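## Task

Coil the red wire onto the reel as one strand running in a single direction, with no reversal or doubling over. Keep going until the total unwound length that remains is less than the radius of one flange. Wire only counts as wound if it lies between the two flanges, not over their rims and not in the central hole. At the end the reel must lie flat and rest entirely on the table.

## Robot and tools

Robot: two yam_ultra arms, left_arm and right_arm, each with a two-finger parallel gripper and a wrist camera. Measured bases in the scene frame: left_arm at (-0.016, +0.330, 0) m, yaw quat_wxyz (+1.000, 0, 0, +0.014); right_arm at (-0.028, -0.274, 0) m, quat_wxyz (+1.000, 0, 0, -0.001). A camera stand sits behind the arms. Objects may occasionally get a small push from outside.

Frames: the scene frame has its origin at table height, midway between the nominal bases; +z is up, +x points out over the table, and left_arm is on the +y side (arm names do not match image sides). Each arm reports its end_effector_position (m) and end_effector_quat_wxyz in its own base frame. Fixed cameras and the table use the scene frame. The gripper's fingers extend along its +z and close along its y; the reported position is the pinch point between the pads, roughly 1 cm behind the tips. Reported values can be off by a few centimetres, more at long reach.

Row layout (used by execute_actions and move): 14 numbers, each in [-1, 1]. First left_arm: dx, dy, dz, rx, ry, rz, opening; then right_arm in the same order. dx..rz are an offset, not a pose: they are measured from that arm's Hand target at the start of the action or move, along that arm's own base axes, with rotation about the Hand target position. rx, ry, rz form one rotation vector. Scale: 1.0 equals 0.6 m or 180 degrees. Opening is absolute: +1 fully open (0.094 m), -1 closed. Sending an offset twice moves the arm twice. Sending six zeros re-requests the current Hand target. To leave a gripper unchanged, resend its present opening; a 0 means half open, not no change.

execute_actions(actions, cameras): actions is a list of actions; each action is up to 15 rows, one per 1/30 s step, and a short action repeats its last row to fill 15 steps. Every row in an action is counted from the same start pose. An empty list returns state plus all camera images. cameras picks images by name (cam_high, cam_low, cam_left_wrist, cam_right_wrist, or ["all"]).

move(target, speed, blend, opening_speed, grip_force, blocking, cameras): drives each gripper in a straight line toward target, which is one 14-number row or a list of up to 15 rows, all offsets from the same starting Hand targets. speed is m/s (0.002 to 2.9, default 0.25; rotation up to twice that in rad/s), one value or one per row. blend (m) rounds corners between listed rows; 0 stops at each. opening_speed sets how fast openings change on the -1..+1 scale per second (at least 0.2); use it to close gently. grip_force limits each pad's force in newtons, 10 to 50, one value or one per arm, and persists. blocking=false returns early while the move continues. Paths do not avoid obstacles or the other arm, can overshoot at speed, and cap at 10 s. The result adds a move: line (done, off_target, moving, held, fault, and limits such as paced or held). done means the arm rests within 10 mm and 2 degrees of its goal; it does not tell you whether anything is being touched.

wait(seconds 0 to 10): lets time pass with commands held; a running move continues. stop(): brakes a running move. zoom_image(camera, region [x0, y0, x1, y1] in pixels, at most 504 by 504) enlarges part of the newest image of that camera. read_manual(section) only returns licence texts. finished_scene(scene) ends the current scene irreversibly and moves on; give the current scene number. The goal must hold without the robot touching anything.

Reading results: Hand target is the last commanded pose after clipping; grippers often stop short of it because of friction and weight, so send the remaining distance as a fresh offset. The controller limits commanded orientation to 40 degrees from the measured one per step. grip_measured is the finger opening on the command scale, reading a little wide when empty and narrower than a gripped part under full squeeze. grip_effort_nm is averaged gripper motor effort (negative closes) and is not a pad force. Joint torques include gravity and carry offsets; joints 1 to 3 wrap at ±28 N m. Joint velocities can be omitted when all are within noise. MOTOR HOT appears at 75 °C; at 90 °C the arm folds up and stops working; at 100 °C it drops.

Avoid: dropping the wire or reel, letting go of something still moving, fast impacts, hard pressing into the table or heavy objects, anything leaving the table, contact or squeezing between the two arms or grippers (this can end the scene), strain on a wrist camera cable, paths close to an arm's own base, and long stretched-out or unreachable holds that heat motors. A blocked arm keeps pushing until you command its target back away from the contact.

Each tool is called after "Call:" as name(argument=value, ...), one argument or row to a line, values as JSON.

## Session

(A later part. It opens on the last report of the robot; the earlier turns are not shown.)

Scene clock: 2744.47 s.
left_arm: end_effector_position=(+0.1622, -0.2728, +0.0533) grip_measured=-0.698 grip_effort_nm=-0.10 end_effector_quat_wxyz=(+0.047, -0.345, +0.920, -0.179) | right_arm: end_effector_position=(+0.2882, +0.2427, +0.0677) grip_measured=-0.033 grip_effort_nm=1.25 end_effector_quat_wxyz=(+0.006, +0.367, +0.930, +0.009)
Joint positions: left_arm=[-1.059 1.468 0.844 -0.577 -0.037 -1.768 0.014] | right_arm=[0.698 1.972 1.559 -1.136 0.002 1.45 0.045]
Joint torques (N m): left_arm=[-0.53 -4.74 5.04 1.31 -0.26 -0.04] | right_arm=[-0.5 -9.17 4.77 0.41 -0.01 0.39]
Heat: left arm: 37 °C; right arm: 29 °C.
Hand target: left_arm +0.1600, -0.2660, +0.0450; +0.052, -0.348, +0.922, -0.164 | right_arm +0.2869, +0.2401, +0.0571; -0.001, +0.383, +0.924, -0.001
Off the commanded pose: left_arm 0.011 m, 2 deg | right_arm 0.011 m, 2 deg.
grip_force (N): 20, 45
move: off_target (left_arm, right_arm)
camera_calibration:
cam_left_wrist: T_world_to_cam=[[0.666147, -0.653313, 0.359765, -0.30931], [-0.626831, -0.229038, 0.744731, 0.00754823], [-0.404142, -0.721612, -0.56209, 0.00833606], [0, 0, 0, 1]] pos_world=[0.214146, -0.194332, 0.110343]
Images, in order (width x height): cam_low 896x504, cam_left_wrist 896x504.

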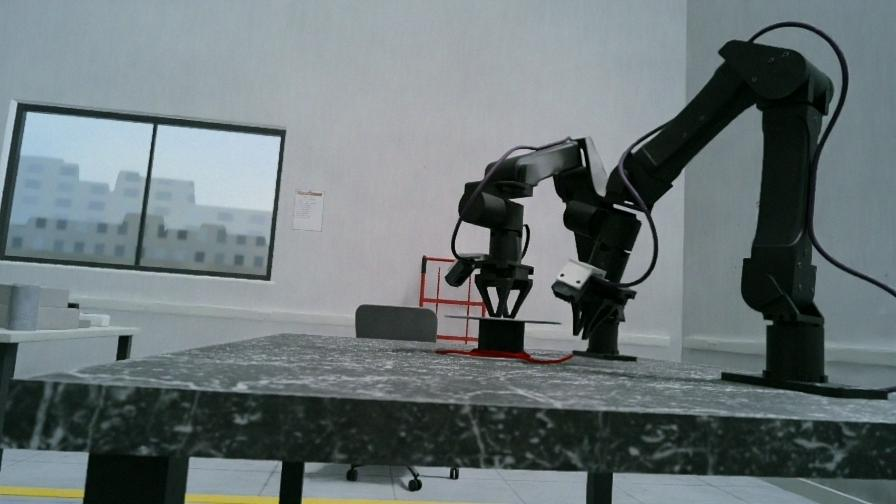

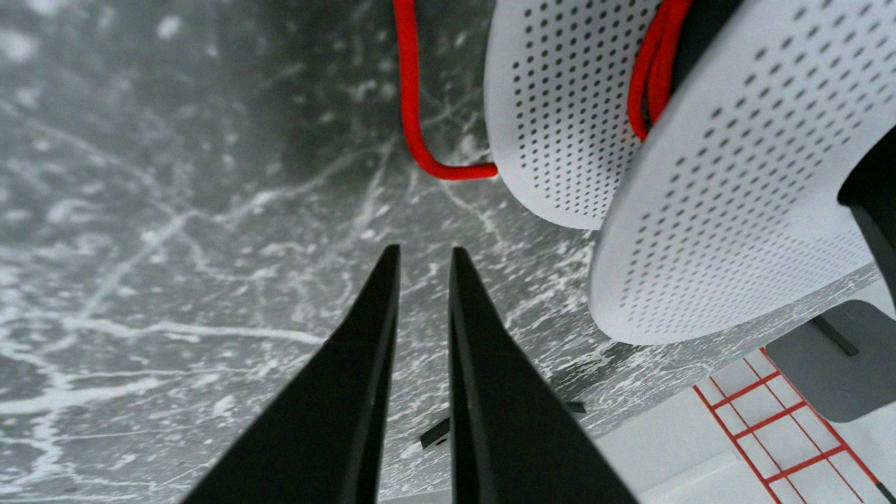

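Call:
move(
  target=[0.0173,-0.0052,-0.0675,0,0,0,-0.65,0,0,0,0,0,0,0.15],
  speed=0.08,
  cameras=["cam_left_wrist","cam_low"],
)

Scene clock: 2759.07 s.
left_arm: end_effector_position=(+0.1721, -0.2801, +0.0161) grip_measured=-0.652 grip_effort_nm=0.14 end_effector_quat_wxyz=(+0.050, -0.346, +0.919, -0.184) | right_arm: end_effector_position=(+0.2882, +0.2427, +0.0677) grip_measured=-0.033 grip_effort_nm=1.25 end_effector_quat_wxyz=(+0.006, +0.367, +0.930, +0.009)
Joint positions: left_arm=[-1.043 1.578 0.777 -0.389 -0.037 -1.757 0.016] | right_arm=[0.698 1.972 1.559 -1.136 0.002 1.45 0.045]
Joint torques (N m): left_arm=[0.62 -4.85 4.16 1.37 -0.16 0.12] | right_arm=[-0.43 -9.1 4.98 0.41 -0.01 0.37]
Heat: left arm: 36 °C; right arm: 29 °C.
Hand target: left_arm +0.1704, -0.2691, +0.0045; +0.052, -0.348, +0.922, -0.164 | right_arm +0.2869, +0.2401, +0.0571; -0.001, +0.383, +0.924, -0.001
Off the commanded pose: left_arm 0.016 m, 2 deg | right_arm 0.011 m, 2 deg.
grip_force (N): 20, 45
move: off_target (left_arm, right_arm)
camera_calibration:
cam_left_wrist: T_world_to_cam=[[0.666004, -0.647119, 0.371045, -0.305741], [-0.632557, -0.226306, 0.740714, 0.0415815], [-0.395361, -0.728026, -0.560061, -0.0173332], [0, 0, 0, 1]] pos_world=[0.223075, -0.20106, 0.072936]
Images, in order (width x height): cam_low 896x504, cam_left_wrist 896x504.

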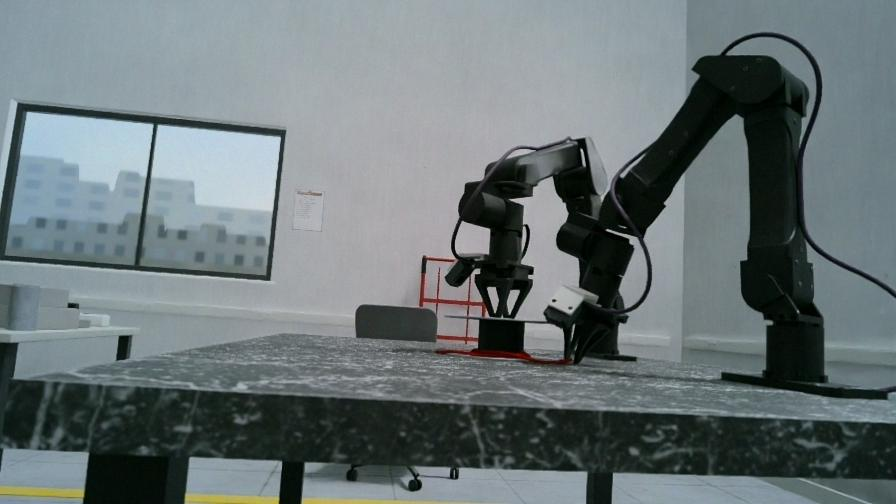

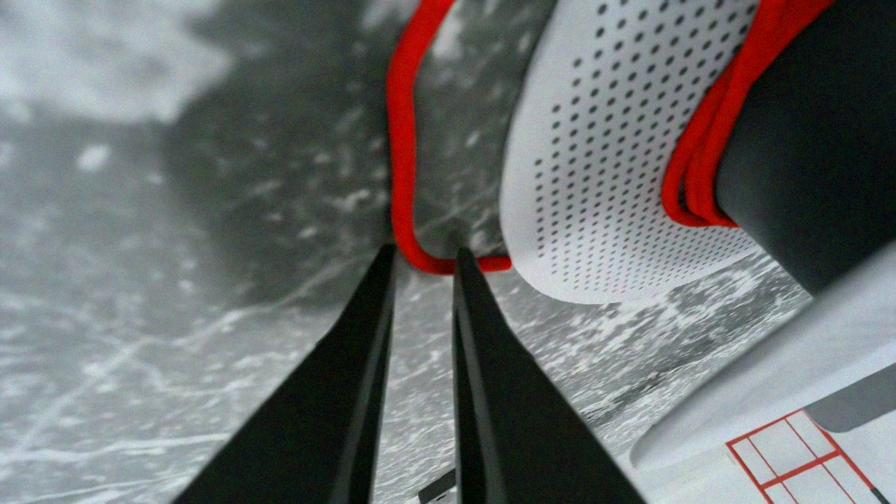

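Call:
move(
  target=[0.0057,0.0187,-0.0045,0,0,0,-0.65,0,0,0,0,0,0,0.15],
  speed=0.08,
  cameras=["cam_left_wrist"],
)

Scene clock: 2765.30 s.
left_arm: end_effector_position=(+0.1807, -0.2782, +0.0147) grip_measured=-0.652 grip_effort_nm=0.14 end_effector_quat_wxyz=(+0.053, -0.345, +0.916, -0.197) | right_arm: end_effector_position=(+0.2882, +0.2427, +0.0677) grip_measured=-0.033 grip_effort_nm=1.25 end_effector_quat_wxyz=(+0.006, +0.367, +0.930, +0.009)
Joint positions: left_arm=[-1.012 1.574 0.754 -0.341 -0.026 -1.726 0.016] | right_arm=[0.698 1.972 1.559 -1.136 0.002 1.45 0.045]
Joint torques (N m): left_arm=[0.8 -5.91 3.28 1.02 -0.14 0.11] | right_arm=[-0.5 -9.1 4.97 0.43 -0.02 0.34]
Heat: left arm: 36 °C; right arm: 29 °C.
Hand target: left_arm +0.1737, -0.2578, +0.0017; +0.052, -0.348, +0.922, -0.164 | right_arm +0.2869, +0.2401, +0.0571; -0.001, +0.383, +0.924, -0.001
Off the commanded pose: left_arm 0.025 m, 4 deg | right_arm 0.011 m, 2 deg.
grip_force (N): 20, 45
move: off_target (left_arm, right_arm)
camera_calibration:
cam_left_wrist: T_world_to_cam=[[0.659057, -0.63957, 0.395719, -0.306735], [-0.64424, -0.208593, 0.735829, 0.0556339], [-0.38807, -0.739891, -0.549512, -0.0180183], [0, 0, 0, 1]] pos_world=[0.231005, -0.197905, 0.0705424]
Images, in order (width x height): cam_left_wrist 896x504.

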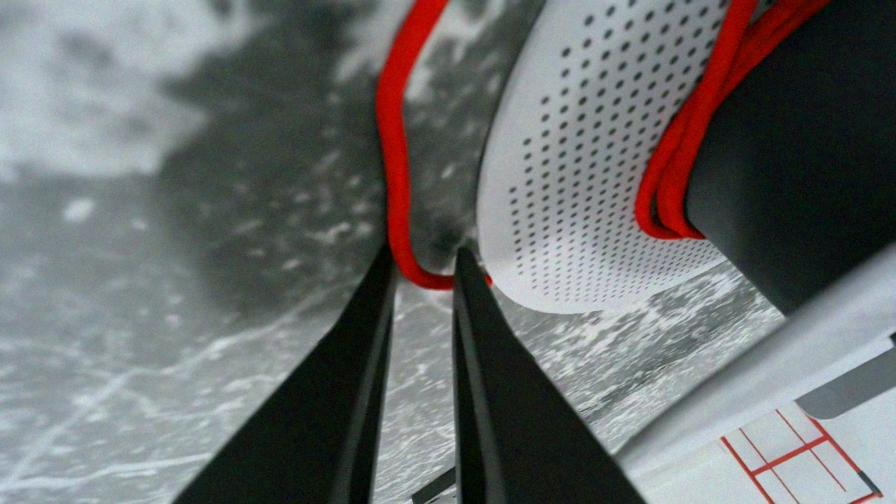

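Call:
move(
  target=[
    [0.002,0.004,0.025,0,0,0,-0.65,0,0,0,0,0,0,0.15],
    [0.01,0.0,0.025,0,0,0,-0.65,0,0,0,0,0,0,0.15],
    [0.01,0.0,0.0,0,0,0,-0.65,0,0,0,0,0,0,0.15],
  ],
  speed=0.08,
  cameras=["cam_left_wrist"],
)

Scene clock: 2775.00 s.
left_arm: end_effector_position=(+0.1841, -0.2695, +0.0151) grip_measured=-0.652 grip_effort_nm=0.14 end_effector_quat_wxyz=(+0.055, -0.346, +0.918, -0.187) | right_arm: end_effector_position=(+0.2882, +0.2427, +0.0677) grip_measured=-0.033 grip_effort_nm=1.25 end_effector_quat_wxyz=(+0.006, +0.367, +0.930, +0.009)
Joint positions: left_arm=[-0.988 1.564 0.754 -0.369 -0.025 -1.705 0.016] | right_arm=[0.698 1.972 1.559 -1.136 0.002 1.45 0.045]
Joint torques (N m): left_arm=[0.53 -4.52 4.11 1.32 -0.1 0.11] | right_arm=[-0.47 -9.09 4.9 0.39 -0.03 0.39]
Heat: left arm: 35 °C; right arm: 28 °C.
Hand target: left_arm +0.1797, -0.2578, +0.0017; +0.052, -0.348, +0.922, -0.164 | right_arm +0.2869, +0.2401, +0.0571; -0.001, +0.383, +0.924, -0.001
Off the commanded pose: left_arm 0.018 m, 3 deg | right_arm 0.011 m, 2 deg.
grip_force (N): 20, 45
move: off_target (left_arm, right_arm)
camera_calibration:
cam_left_wrist: T_world_to_cam=[[0.663315, -0.644128, 0.380936, -0.305359], [-0.640442, -0.225305, 0.734215, 0.0542108], [-0.387102, -0.730983, -0.561975, -0.0076565], [0, 0, 0, 1]] pos_world=[0.234304, -0.190073, 0.0722169]
Images, in order (width x height): cam_left_wrist 896x504.

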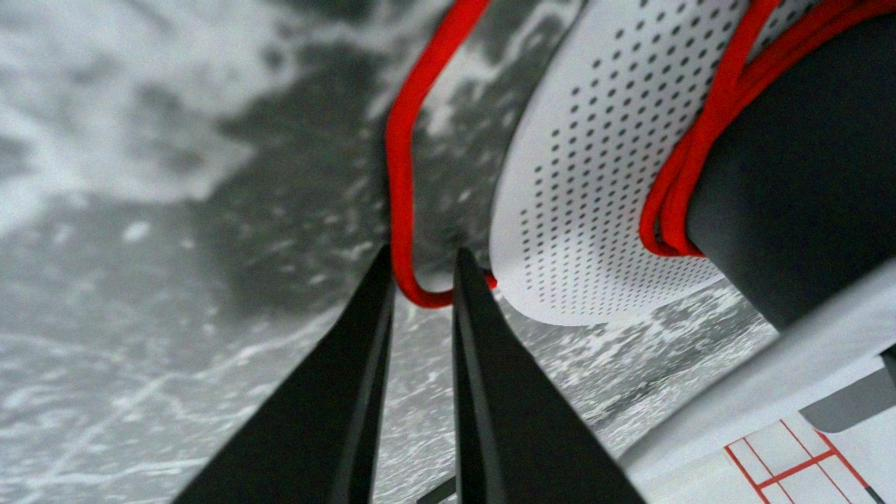

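Call:
move(
  target=[-0.004,0.006,0,0,0,0,-1.0,0,0,0,0,0,0,0.15],
  speed=0.05,
  cameras=["cam_left_wrist"],
)

Scene clock: 2780.67 s.
left_arm: end_effector_position=(+0.1835, -0.2687, +0.0128) grip_measured=-0.899 grip_effort_nm=-0.43 end_effector_quat_wxyz=(+0.055, -0.346, +0.917, -0.189) | right_arm: end_effector_position=(+0.2882, +0.2427, +0.0677) grip_measured=-0.033 grip_effort_nm=1.25 end_effector_quat_wxyz=(+0.006, +0.367, +0.930, +0.009)
Joint positions: left_arm=[-0.988 1.564 0.743 -0.354 -0.025 -1.705 0.005] | right_arm=[0.698 1.972 1.559 -1.136 0.002 1.45 0.045]
Joint torques (N m): left_arm=[0.5 -5.48 3.81 1.16 -0.11 0.11] | right_arm=[-0.46 -9.11 4.75 0.39 -0.05 0.35]
Heat: left arm: 35 °C; right arm: 28 °C.
Hand target: left_arm +0.1773, -0.2543, +0.0018; +0.052, -0.348, +0.922, -0.164 | right_arm +0.2869, +0.2401, +0.0571; -0.001, +0.383, +0.924, -0.001
Off the commanded pose: left_arm 0.019 m, 3 deg | right_arm 0.011 m, 2 deg.
grip_force (N): 20, 45
move: off_target (left_arm, right_arm)
camera_calibration:
cam_left_wrist: T_world_to_cam=[[0.662707, -0.64328, 0.383419, -0.303251], [-0.64156, -0.223583, 0.733766, 0.0562952], [-0.386291, -0.732257, -0.560873, -0.0089984], [0, 0, 0, 1]] pos_world=[0.233607, -0.189078, 0.0699177]
Images, in order (width x height): cam_left_wrist 896x504.

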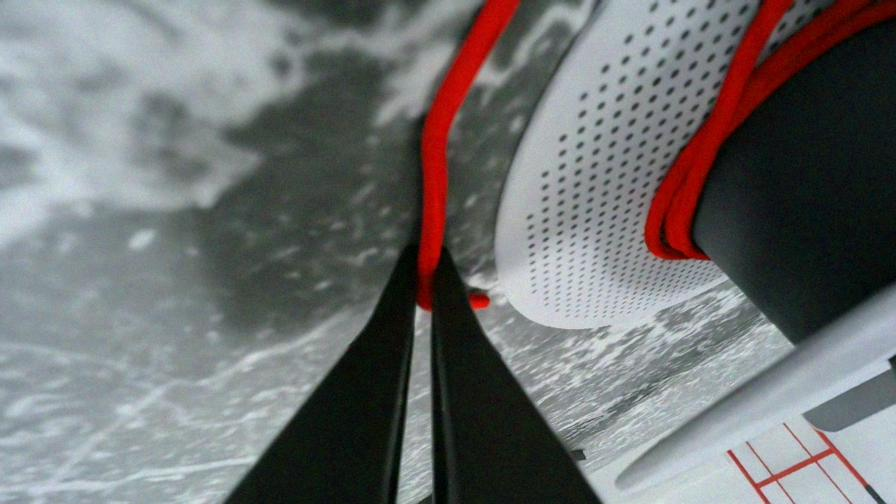

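Call:
move(
  target=[
    [0.0012,-0.007,0.0337,-0.1033,-0.0929,0,-1.0,0,0,0,0,0,0,0.15],
    [0.0012,-0.007,0.0337,-0.1033,-0.0929,0,-1.0,0,0,0,0,0,0,-0.6],
    [0.0012,-0.007,0.0337,-0.1033,-0.0929,0,-1.0,0,0,0.0917,0,0,0,-0.6],
    [0.0012,-0.007,0.0337,-0.1033,-0.0929,0,-1.0,0,0,0.0917,0,0,0.5556,-0.6],
  ],
  speed=[0.12,0.2,0.2,0.6],
  cameras=["cam_left_wrist","cam_right_wrist"],
)

Scene clock: 2800.00 s.
left_arm: end_effector_position=(+0.1805, -0.2641, +0.0241) grip_measured=-0.900 grip_effort_nm=-0.45 end_effector_quat_wxyz=(+0.121, -0.324, +0.866, -0.362) | right_arm: end_effector_position=(+0.2838, +0.2383, +0.1023) grip_measured=-0.598 grip_effort_nm=-0.14 end_effector_quat_wxyz=(-0.010, -0.458, +0.889, -0.005)
Joint positions: left_arm=[-1.03 1.347 0.345 0.211 -0.099 -1.705 0.005] | right_arm=[0.698 1.975 1.701 -1.318 0.005 -0.253 0.019]
Joint torques (N m): left_arm=[-0.75 -4.86 4.15 2.07 -0.3 0.03] | right_arm=[-0.27 -11.66 8.03 0.01 -0.04 -0.13]
Heat: left arm: 36 °C; right arm: 29 °C.
Hand target: left_arm +0.1780, -0.2584, +0.0219; +0.128, -0.324, +0.866, -0.359 | right_arm +0.2868, +0.2400, +0.1121; +0.000, -0.462, +0.887, -0.001
Off the commanded pose: left_arm 0.007 m, 1 deg | right_arm 0.010 m, 1 deg.
grip_force (N): 20, 45
move: done; target 2's new opening was sent with right_arm's hand 0.011 m and 2 deg from that target
camera_calibration:
cam_left_wrist: T_world_to_cam=[[0.52094, -0.482718, 0.703992, -0.242426], [-0.813018, -0.029342, 0.581498, 0.132975], [-0.260043, -0.875284, -0.407744, -0.0647598], [0, 0, 0, 1]] pos_world=[0.217561, -0.169805, 0.0669359]
cam_right_wrist: T_world_to_cam=[[0.854317, -0.519752, -0.000727484, -0.122347], [-0.337306, -0.555495, 0.760033, 0.157937], [-0.395433, -0.649063, -0.649884, 0.446156], [0, 0, 0, 1]] pos_world=[0.334221, 0.313727, 0.169824]
Images, in order (width x height): cam_left_wrist 896x504, cam_right_wrist 896x504.

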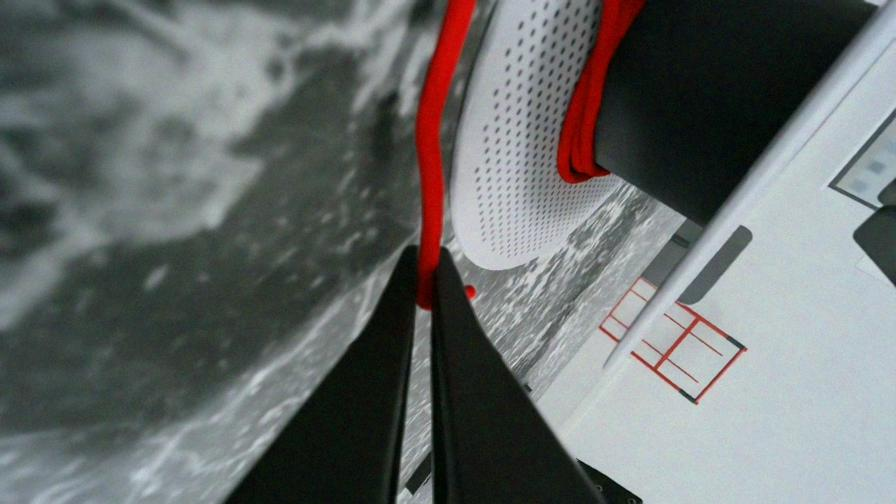

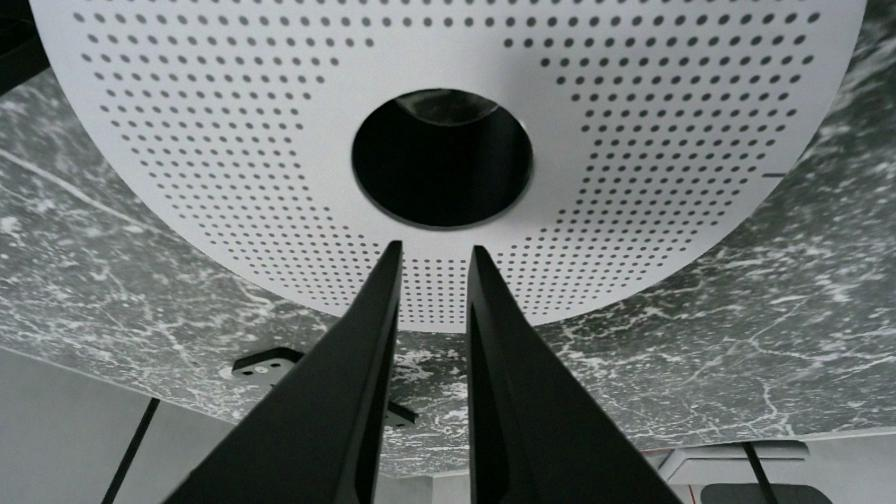

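Call:
move(
  target=[
    [0,0,0,0,0,0,-1.0,0,0,-0.06,0,0,0,-0.6],
    [0,0,0,0,0,0,-1.0,0,0,-0.0917,0,0,0,-0.6],
    [0,0,0,0,0,0,-1.0,0,0,-0.0917,0,0,0,0.15],
    [0,0,0,0,0,0,-1.0,0,0,-0.0917,0,0,-0.28,0.15],
  ],
  speed=[0.15,0.08,0.1,0.25],
  blend=[0.01,0,0,0],
  cameras=["cam_right_wrist","cam_left_wrist","cam_high"],
)

Scene clock: 2811.60 s.
left_arm: end_effector_position=(+0.1809, -0.2646, +0.0248) grip_measured=-0.900 grip_effort_nm=-0.45 end_effector_quat_wxyz=(+0.122, -0.324, +0.865, -0.364) | right_arm: end_effector_position=(+0.2876, +0.2417, +0.0689) grip_measured=-0.015 grip_effort_nm=1.24 end_effector_quat_wxyz=(+0.009, -0.057, +0.998, +0.004)
Joint positions: left_arm=[-1.03 1.347 0.345 0.214 -0.1 -1.705 0.005] | right_arm=[0.698 1.97 1.56 -1.142 0.004 0.583 0.046]
Joint torques (N m): left_arm=[-0.7 -4.85 4.18 2.04 -0.3 0.02] | right_arm=[-0.47 -8.75 4.89 0.46 -0.06 0.35]
Heat: left arm: 38 °C; right arm: 29 °C.
Hand target: left_arm +0.1780, -0.2584, +0.0219; +0.128, -0.324, +0.866, -0.359 | right_arm +0.2869, +0.2401, +0.0571; -0.001, -0.040, +0.999, -0.001
Off the commanded pose: left_arm 0.007 m, 1 deg | right_arm 0.012 m, 2 deg.
grip_force (N): 20, 45
move: off_target (right_arm); blend cut to 0.0095 m at target 1
camera_calibration:
cam_left_wrist: T_world_to_cam=[[0.519465, -0.480341, 0.706703, -0.242545], [-0.814414, -0.0279971, 0.579609, 0.133583], [-0.258624, -0.876635, -0.40574, -0.0654177], [0, 0, 0, 1]] pos_world=[0.217867, -0.170112, 0.0674392]
cam_right_wrist: T_world_to_cam=[[0.186833, -0.982382, -0.00431048, 0.180152], [-0.66693, -0.130059, 0.733682, 0.180252], [-0.721316, -0.134201, -0.67948, 0.399505], [0, 0, 0, 1]] pos_world=[0.374727, 0.254036, 0.139984]
Images, in order (width x height): cam_high 896x504, cam_left_wrist 896x504, cam_right_wrist 896x504.

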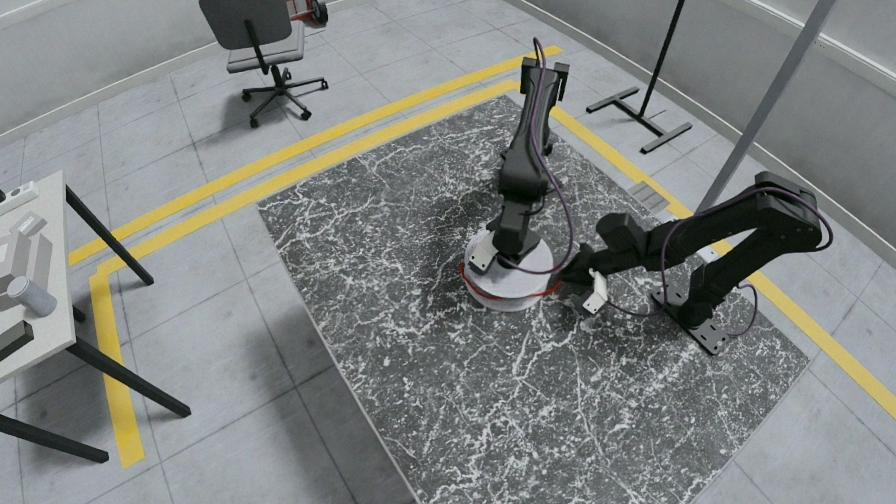

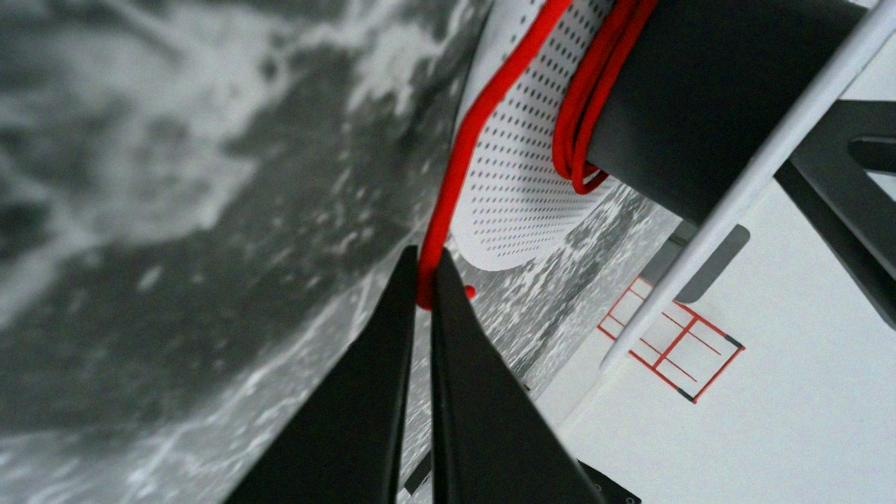

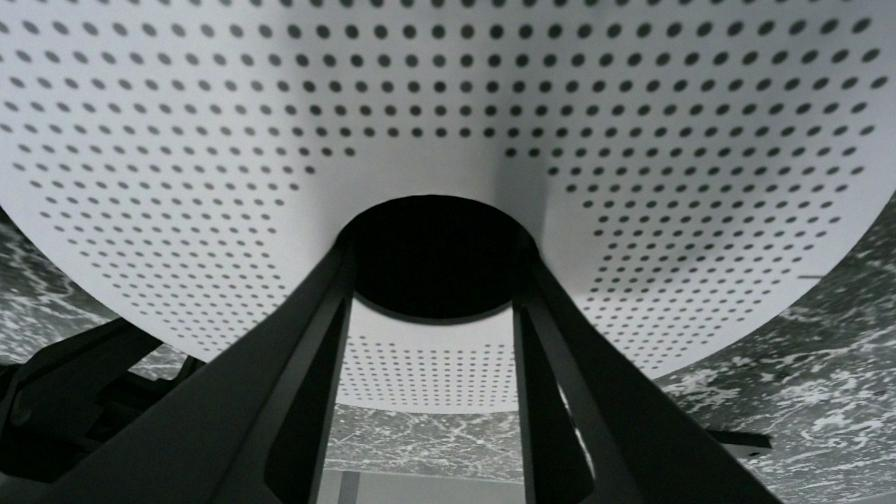

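Call:
zoom_image(
  camera="cam_high",
  region=[440, 210, 600, 330],
)

Scaled by 3.150 from the camera's 896x504 image, which has a finer 1280x720 frame.

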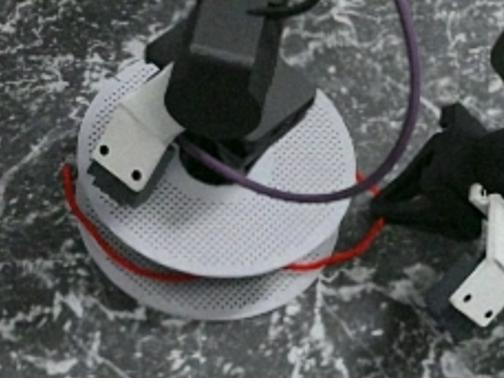

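Call:
move(
  target=[0.0305,-0.0293,-0.0033,0,0,0,-1.0,0,0,0,0,0,-0.2444,0.15],
  speed=0.15,
  cameras=["cam_right_wrist","cam_left_wrist","cam_high","cam_low"],
)

Scene clock: 2835.43 s.
left_arm: end_effector_position=(+0.1918, -0.2721, +0.0173) grip_measured=-0.900 grip_effort_nm=-0.45 end_effector_quat_wxyz=(+0.127, -0.326, +0.865, -0.360) | right_arm: end_effector_position=(+0.2863, +0.2436, +0.0689) grip_measured=-0.015 grip_effort_nm=1.25 end_effector_quat_wxyz=(+0.001, +0.318, +0.948, +0.011)
Joint positions: left_arm=[-1.014 1.441 0.377 0.271 -0.1 -1.694 0.005] | right_arm=[0.698 1.97 1.56 -1.142 -0.009 1.346 0.046]
Joint torques (N m): left_arm=[0.53 -3.47 7.97 1.88 -0.09 0.13] | right_arm=[-0.42 -8.92 4.74 0.49 0.11 0.43]
Heat: left arm: 38 °C; right arm: 29 °C.
Hand target: left_arm +0.1965, -0.2760, +0.0201; +0.128, -0.324, +0.866, -0.359 | right_arm +0.2869, +0.2401, +0.0571; -0.001, +0.337, +0.941, +0.000
Off the commanded pose: left_arm 0.007 m, 0 deg | right_arm 0.012 m, 3 deg.
grip_force (N): 20, 45
move: off_target (right_arm)
camera_calibration:
cam_left_wrist: T_world_to_cam=[[0.521127, -0.483181, 0.703536, -0.247473], [-0.81603, -0.0405828, 0.576582, 0.143551], [-0.250042, -0.874579, -0.415439, -0.0732419], [0, 0, 0, 1]] pos_world=[0.227794, -0.177804, 0.0609095]
cam_right_wrist: T_world_to_cam=[[-0.543666, -0.839061, -0.0200932, 0.357629], [-0.565181, 0.348298, 0.747836, 0.0329362], [-0.620482, 0.41793, -0.663579, 0.234239], [0, 0, 0, 1]] pos_world=[0.358387, 0.190705, 0.137991]

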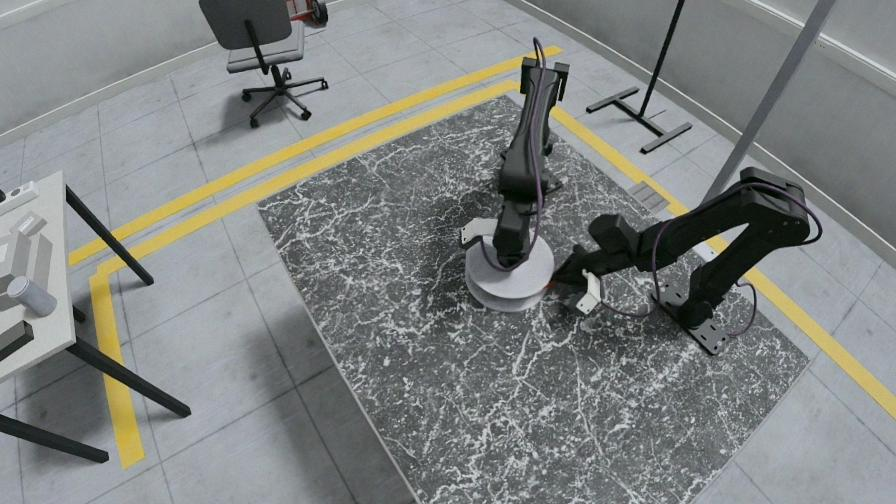

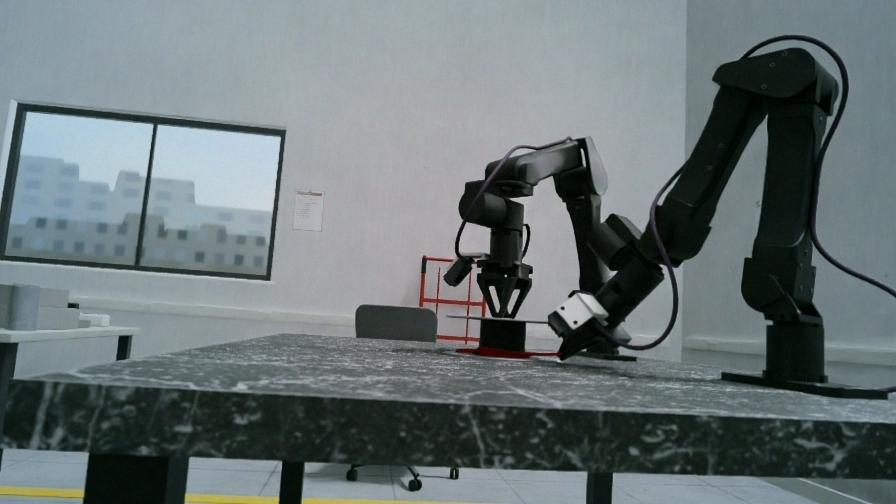

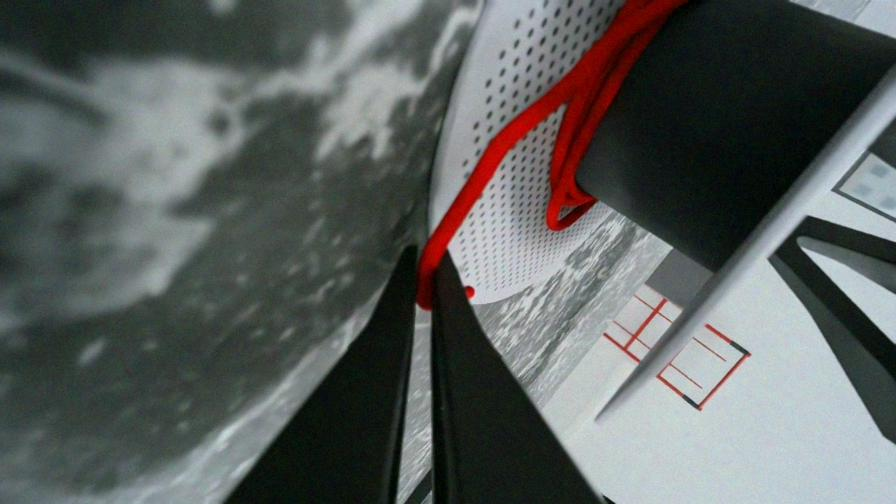

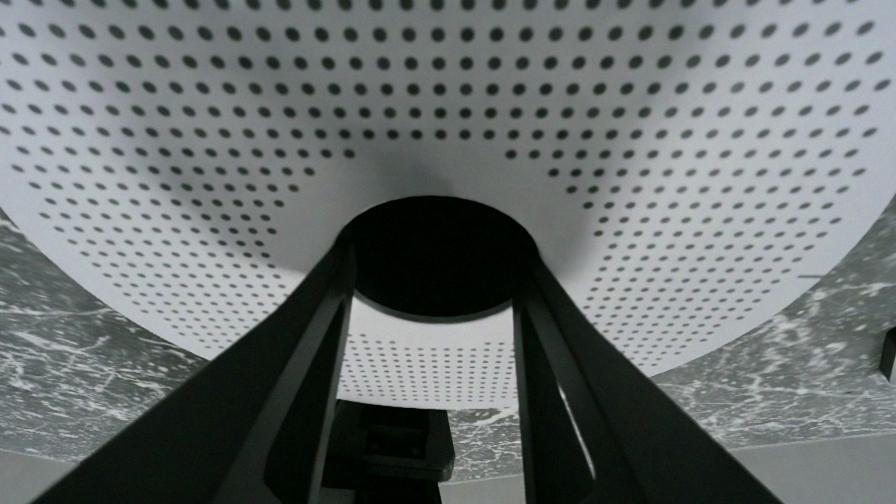

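Call:
move(
  target=[0.0225,-0.025,0.0025,0,0,0,-1.0,0,0,0,0,0,-0.1333,0.15],
  speed=0.12,
  cameras=["cam_left_wrist","cam_high","cam_low"],
)

Scene clock: 2845.00 s.
left_arm: end_effector_position=(+0.2051, -0.2867, +0.0188) grip_measured=-0.900 grip_effort_nm=-0.45 end_effector_quat_wxyz=(+0.127, -0.326, +0.865, -0.359) | right_arm: end_effector_position=(+0.2877, +0.2452, +0.0690) grip_measured=-0.015 grip_effort_nm=1.25 end_effector_quat_wxyz=(+0.000, +0.508, +0.861, +0.015)
Joint positions: left_arm=[-1 1.516 0.452 0.271 -0.092 -1.684 0.005] | right_arm=[0.698 1.97 1.56 -1.133 -0.011 1.765 0.046]
Joint torques (N m): left_arm=[0.54 -4.05 8.08 1.92 -0.05 0.14] | right_arm=[-0.54 -8.72 4.82 0.41 0.07 0.41]
Heat: left arm: 37 °C; right arm: 29 °C.
Hand target: left_arm +0.2099, -0.2911, +0.0216; +0.128, -0.324, +0.866, -0.359 | right_arm +0.2869, +0.2401, +0.0571; -0.001, +0.526, +0.851, +0.000
Off the commanded pose: left_arm 0.007 m, 0 deg | right_arm 0.013 m, 3 deg.
grip_force (N): 20, 45
move: off_target (right_arm)
camera_calibration:
cam_left_wrist: T_world_to_cam=[[0.521446, -0.483507, 0.703075, -0.26266], [-0.816252, -0.0425438, 0.576127, 0.152379], [-0.24865, -0.874306, -0.416848, -0.0822233], [0, 0, 0, 1]] pos_world=[0.240898, -0.192404, 0.0626052]
Images, in order (width x height): cam_high 896x504, cam_low 896x504, cam_left_wrist 896x504.

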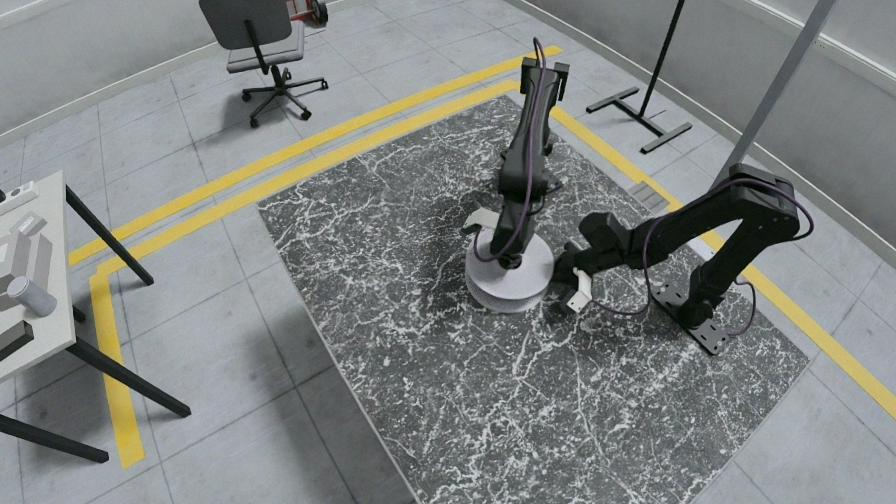

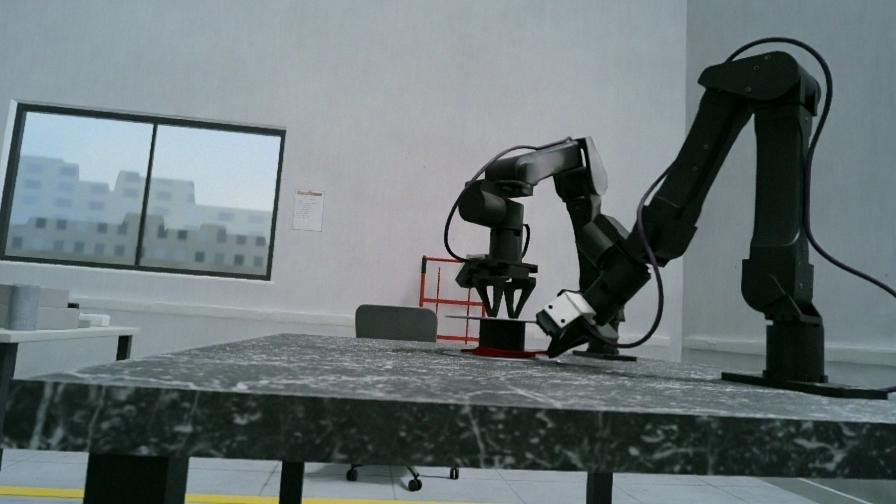

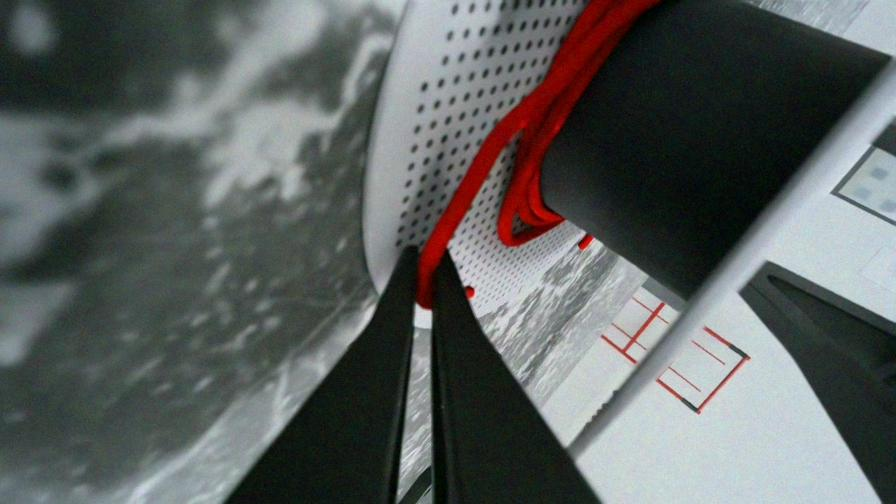

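Call:
move(
  target=[
    [0,0,0,0,0,0,-0.72,0,0,0,0,0,0,0.15],
    [-0.0151,0.0179,0.0236,0,0,0,-0.72,0,0,0,0,0,0,0.15],
    [-0.0605,0.0717,0.0945,0,0,0,-0.72,0,0,0,0,0,0,0.15],
  ],
  speed=[0.1,0.06,0.15],
  blend=[0,0.005,0],
  cameras=["cam_left_wrist","cam_high","cam_low"],
)

Scene clock: 2862.03 s.
left_arm: end_effector_position=(+0.1751, -0.2525, +0.0791) grip_measured=-0.722 grip_effort_nm=0.15 end_effector_quat_wxyz=(+0.123, -0.322, +0.865, -0.366) | right_arm: end_effector_position=(+0.2878, +0.2453, +0.0690) grip_measured=-0.015 grip_effort_nm=1.25 end_effector_quat_wxyz=(+0.000, +0.510, +0.860, +0.015)
Joint positions: left_arm=[-1.022 1.085 0.452 -0.15 -0.093 -1.696 0.013] | right_arm=[0.698 1.97 1.56 -1.133 -0.011 1.769 0.046]
Joint torques (N m): left_arm=[-0.73 -3.6 6.9 1.81 -0.31 -0.03] | right_arm=[-0.58 -8.72 4.68 0.43 0.07 0.36]
Heat: left arm: 37 °C; right arm: 29 °C.
Hand target: left_arm +0.1736, -0.2480, +0.0783; +0.128, -0.324, +0.866, -0.359 | right_arm +0.2869, +0.2401, +0.0571; -0.001, +0.525, +0.851, +0.000
Off the commanded pose: left_arm 0.005 m, 1 deg | right_arm 0.013 m, 3 deg.
grip_force (N): 20, 45
move: off_target (right_arm)
camera_calibration:
cam_left_wrist: T_world_to_cam=[[0.51527, -0.480683, 0.709536, -0.271512], [-0.816533, -0.0238663, 0.576805, 0.0993652], [-0.260326, -0.87657, -0.404791, -0.0340774], [0, 0, 0, 1]] pos_world=[0.212166, -0.158011, 0.121539]
Images, in order (width x height): cam_high 896x504, cam_low 896x504, cam_left_wrist 896x504.

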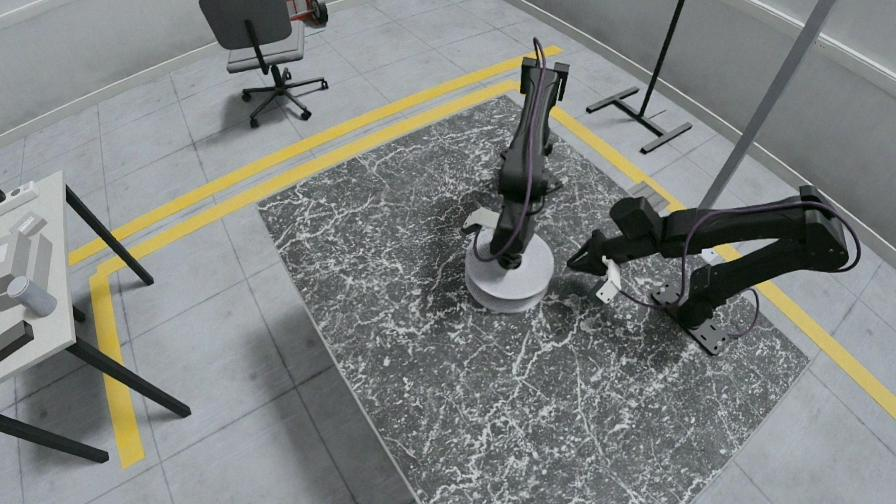

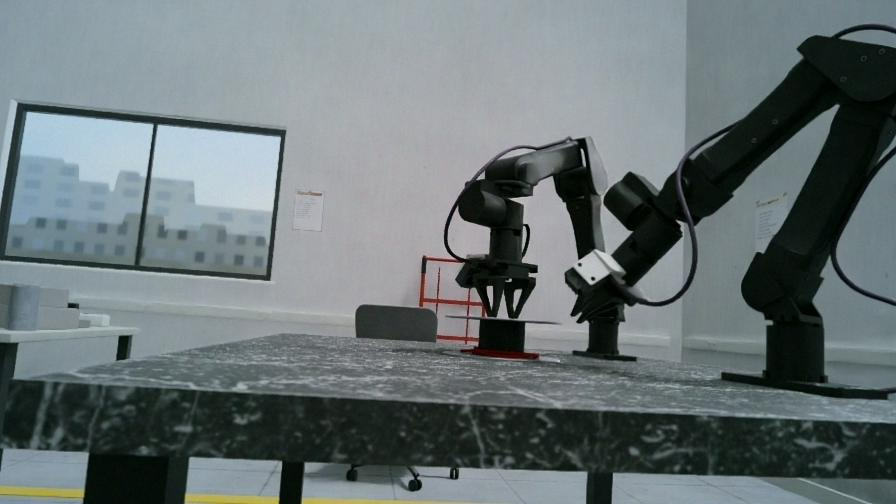

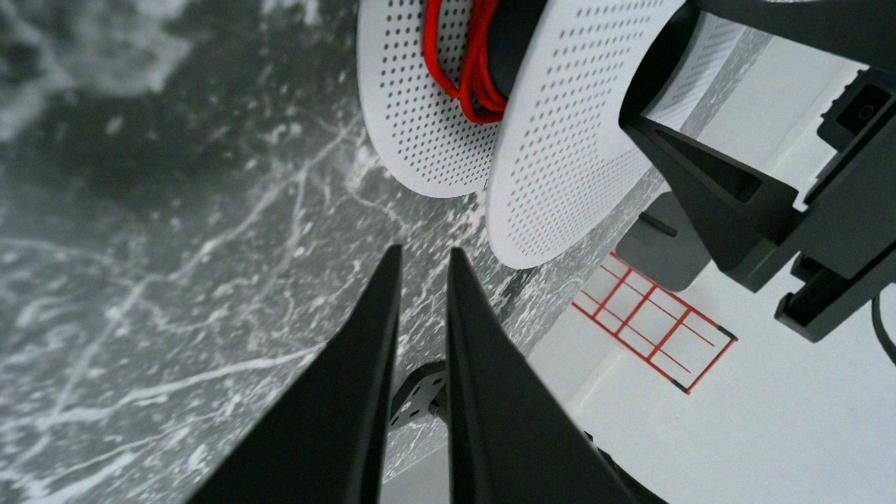

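Call:
zoom_image(
  camera="cam_high",
  region=[440, 200, 600, 330],
)

Call:
zoom_image(
  camera="cam_low",
  region=[430, 290, 580, 380],
)

Call:
zoom_image(
  camera="cam_left_wrist",
  region=[340, 0, 640, 280],
)

Scaled by 3.150 from the camera's 896x504 image, which has a finer 1280x720 frame.

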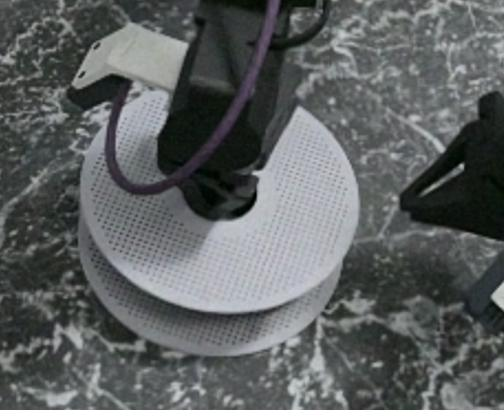

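Scaled by 3.360 from the camera's 896x504 image, which has a finer 1280x720 frame.

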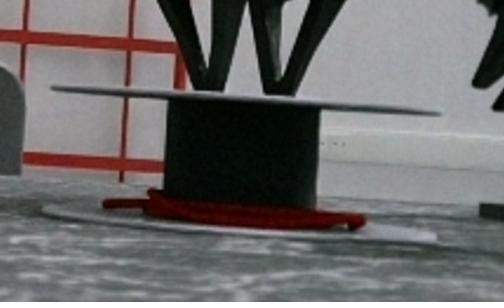

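Scaled by 1.680 from the camera's 896x504 image, which has a finer 1280x720 frame.

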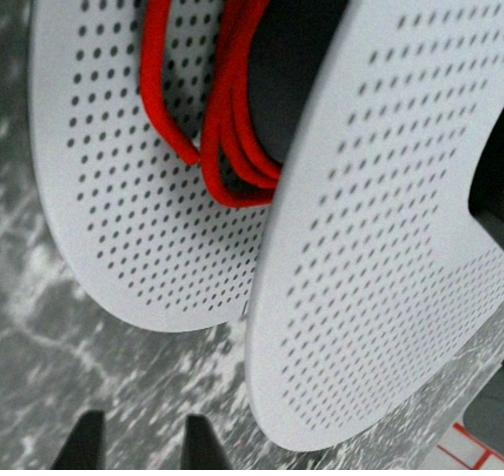

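Call:
move(
  target=[
    [-0.04,0.09,0.03,0,0,0,-0.72,0,0,0,0,0,0,-0.6],
    [-0.04,0.09,0.03,0,0,0,-0.72,0,0,0.09,0,0,0,-0.6],
    [-0.04,0.09,0.03,0,0,0,-0.72,-0.16,-0.105,0.11,0,0,0,-0.6],
    [-0.04,0.09,0.03,0,0,0,-0.72,-0.169,-0.1112,0.11,0,0,0.6,-0.6],
    [-0.04,0.09,0.03,0,0,0,-0.72,-0.169,-0.1112,0.11,0,0,-0.83,-0.6],
  ],
  speed=[0.2,0.2,0.3,0.7,0.7],
  blend=[0,0.01,0.02,0.01,0],
  cameras=["cam_right_wrist","cam_left_wrist"],
)

Scene clock: 2886.90 s.
left_arm: end_effector_position=(+0.1531, -0.2022, +0.1076) grip_measured=-0.722 grip_effort_nm=0.14 end_effector_quat_wxyz=(+0.129, -0.324, +0.859, -0.375) | right_arm: end_effector_position=(+0.1923, +0.1773, +0.1222) grip_measured=-0.598 grip_effort_nm=-0.14 end_effector_quat_wxyz=(+0.002, +0.958, -0.286, +0.010)
Joint positions: left_arm=[-0.979 0.709 0.425 -0.474 -0.073 -1.669 0.013] | right_arm=[0.755 1.526 1.247 -1.286 0.02 -1.807 0.019]
Joint torques (N m): left_arm=[0.51 -1.18 5.6 1.86 -0.09 0.14] | right_arm=[-0.65 -8.73 4.74 0.14 -0.16 -0.14]
Heat: left arm: 37 °C; right arm: 29 °C.
Hand target: left_arm +0.1496, -0.1940, +0.0962; +0.128, -0.324, +0.866, -0.359 | right_arm +0.1856, +0.1734, +0.1231; +0.000, +0.959, -0.282, +0.001
Off the commanded pose: left_arm 0.014 m, 2 deg | right_arm 0.008 m, 1 deg.
grip_force (N): 20, 45
move: off_target (left_arm)
camera_calibration:
cam_left_wrist: T_world_to_cam=[[0.508316, -0.462945, 0.726152, -0.253445], [-0.825879, -0.0231429, 0.563372, 0.0692597], [-0.244005, -0.886085, -0.3941, 0.0102308], [0, 0, 0, 1]] pos_world=[0.188527, -0.106663, 0.149053]
cam_right_wrist: T_world_to_cam=[[0.485423, 0.874278, 0.00113613, -0.252353], [0.568212, -0.316474, 0.759591, -0.138444], [0.664454, -0.368078, -0.6504, 0.129731], [0, 0, 0, 1]] pos_world=[0.114963, 0.224564, 0.189824]
Images, in order (width x height): cam_left_wrist 896x504, cam_right_wrist 896x504.

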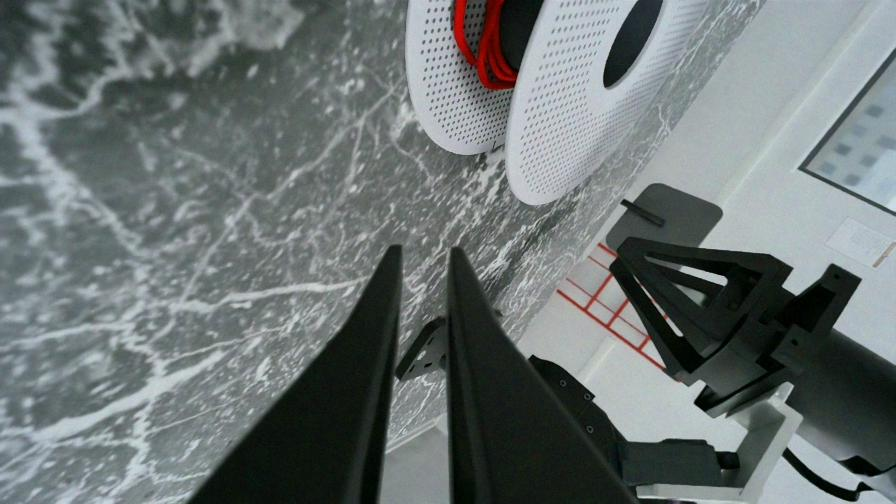

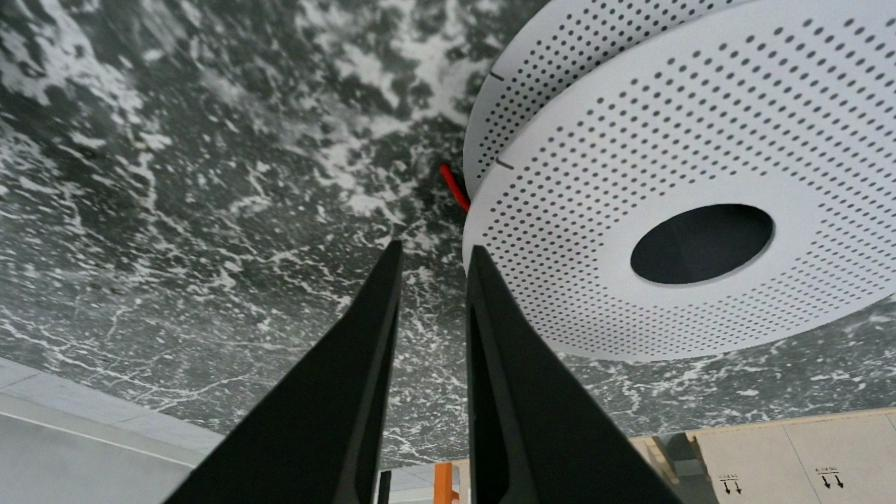

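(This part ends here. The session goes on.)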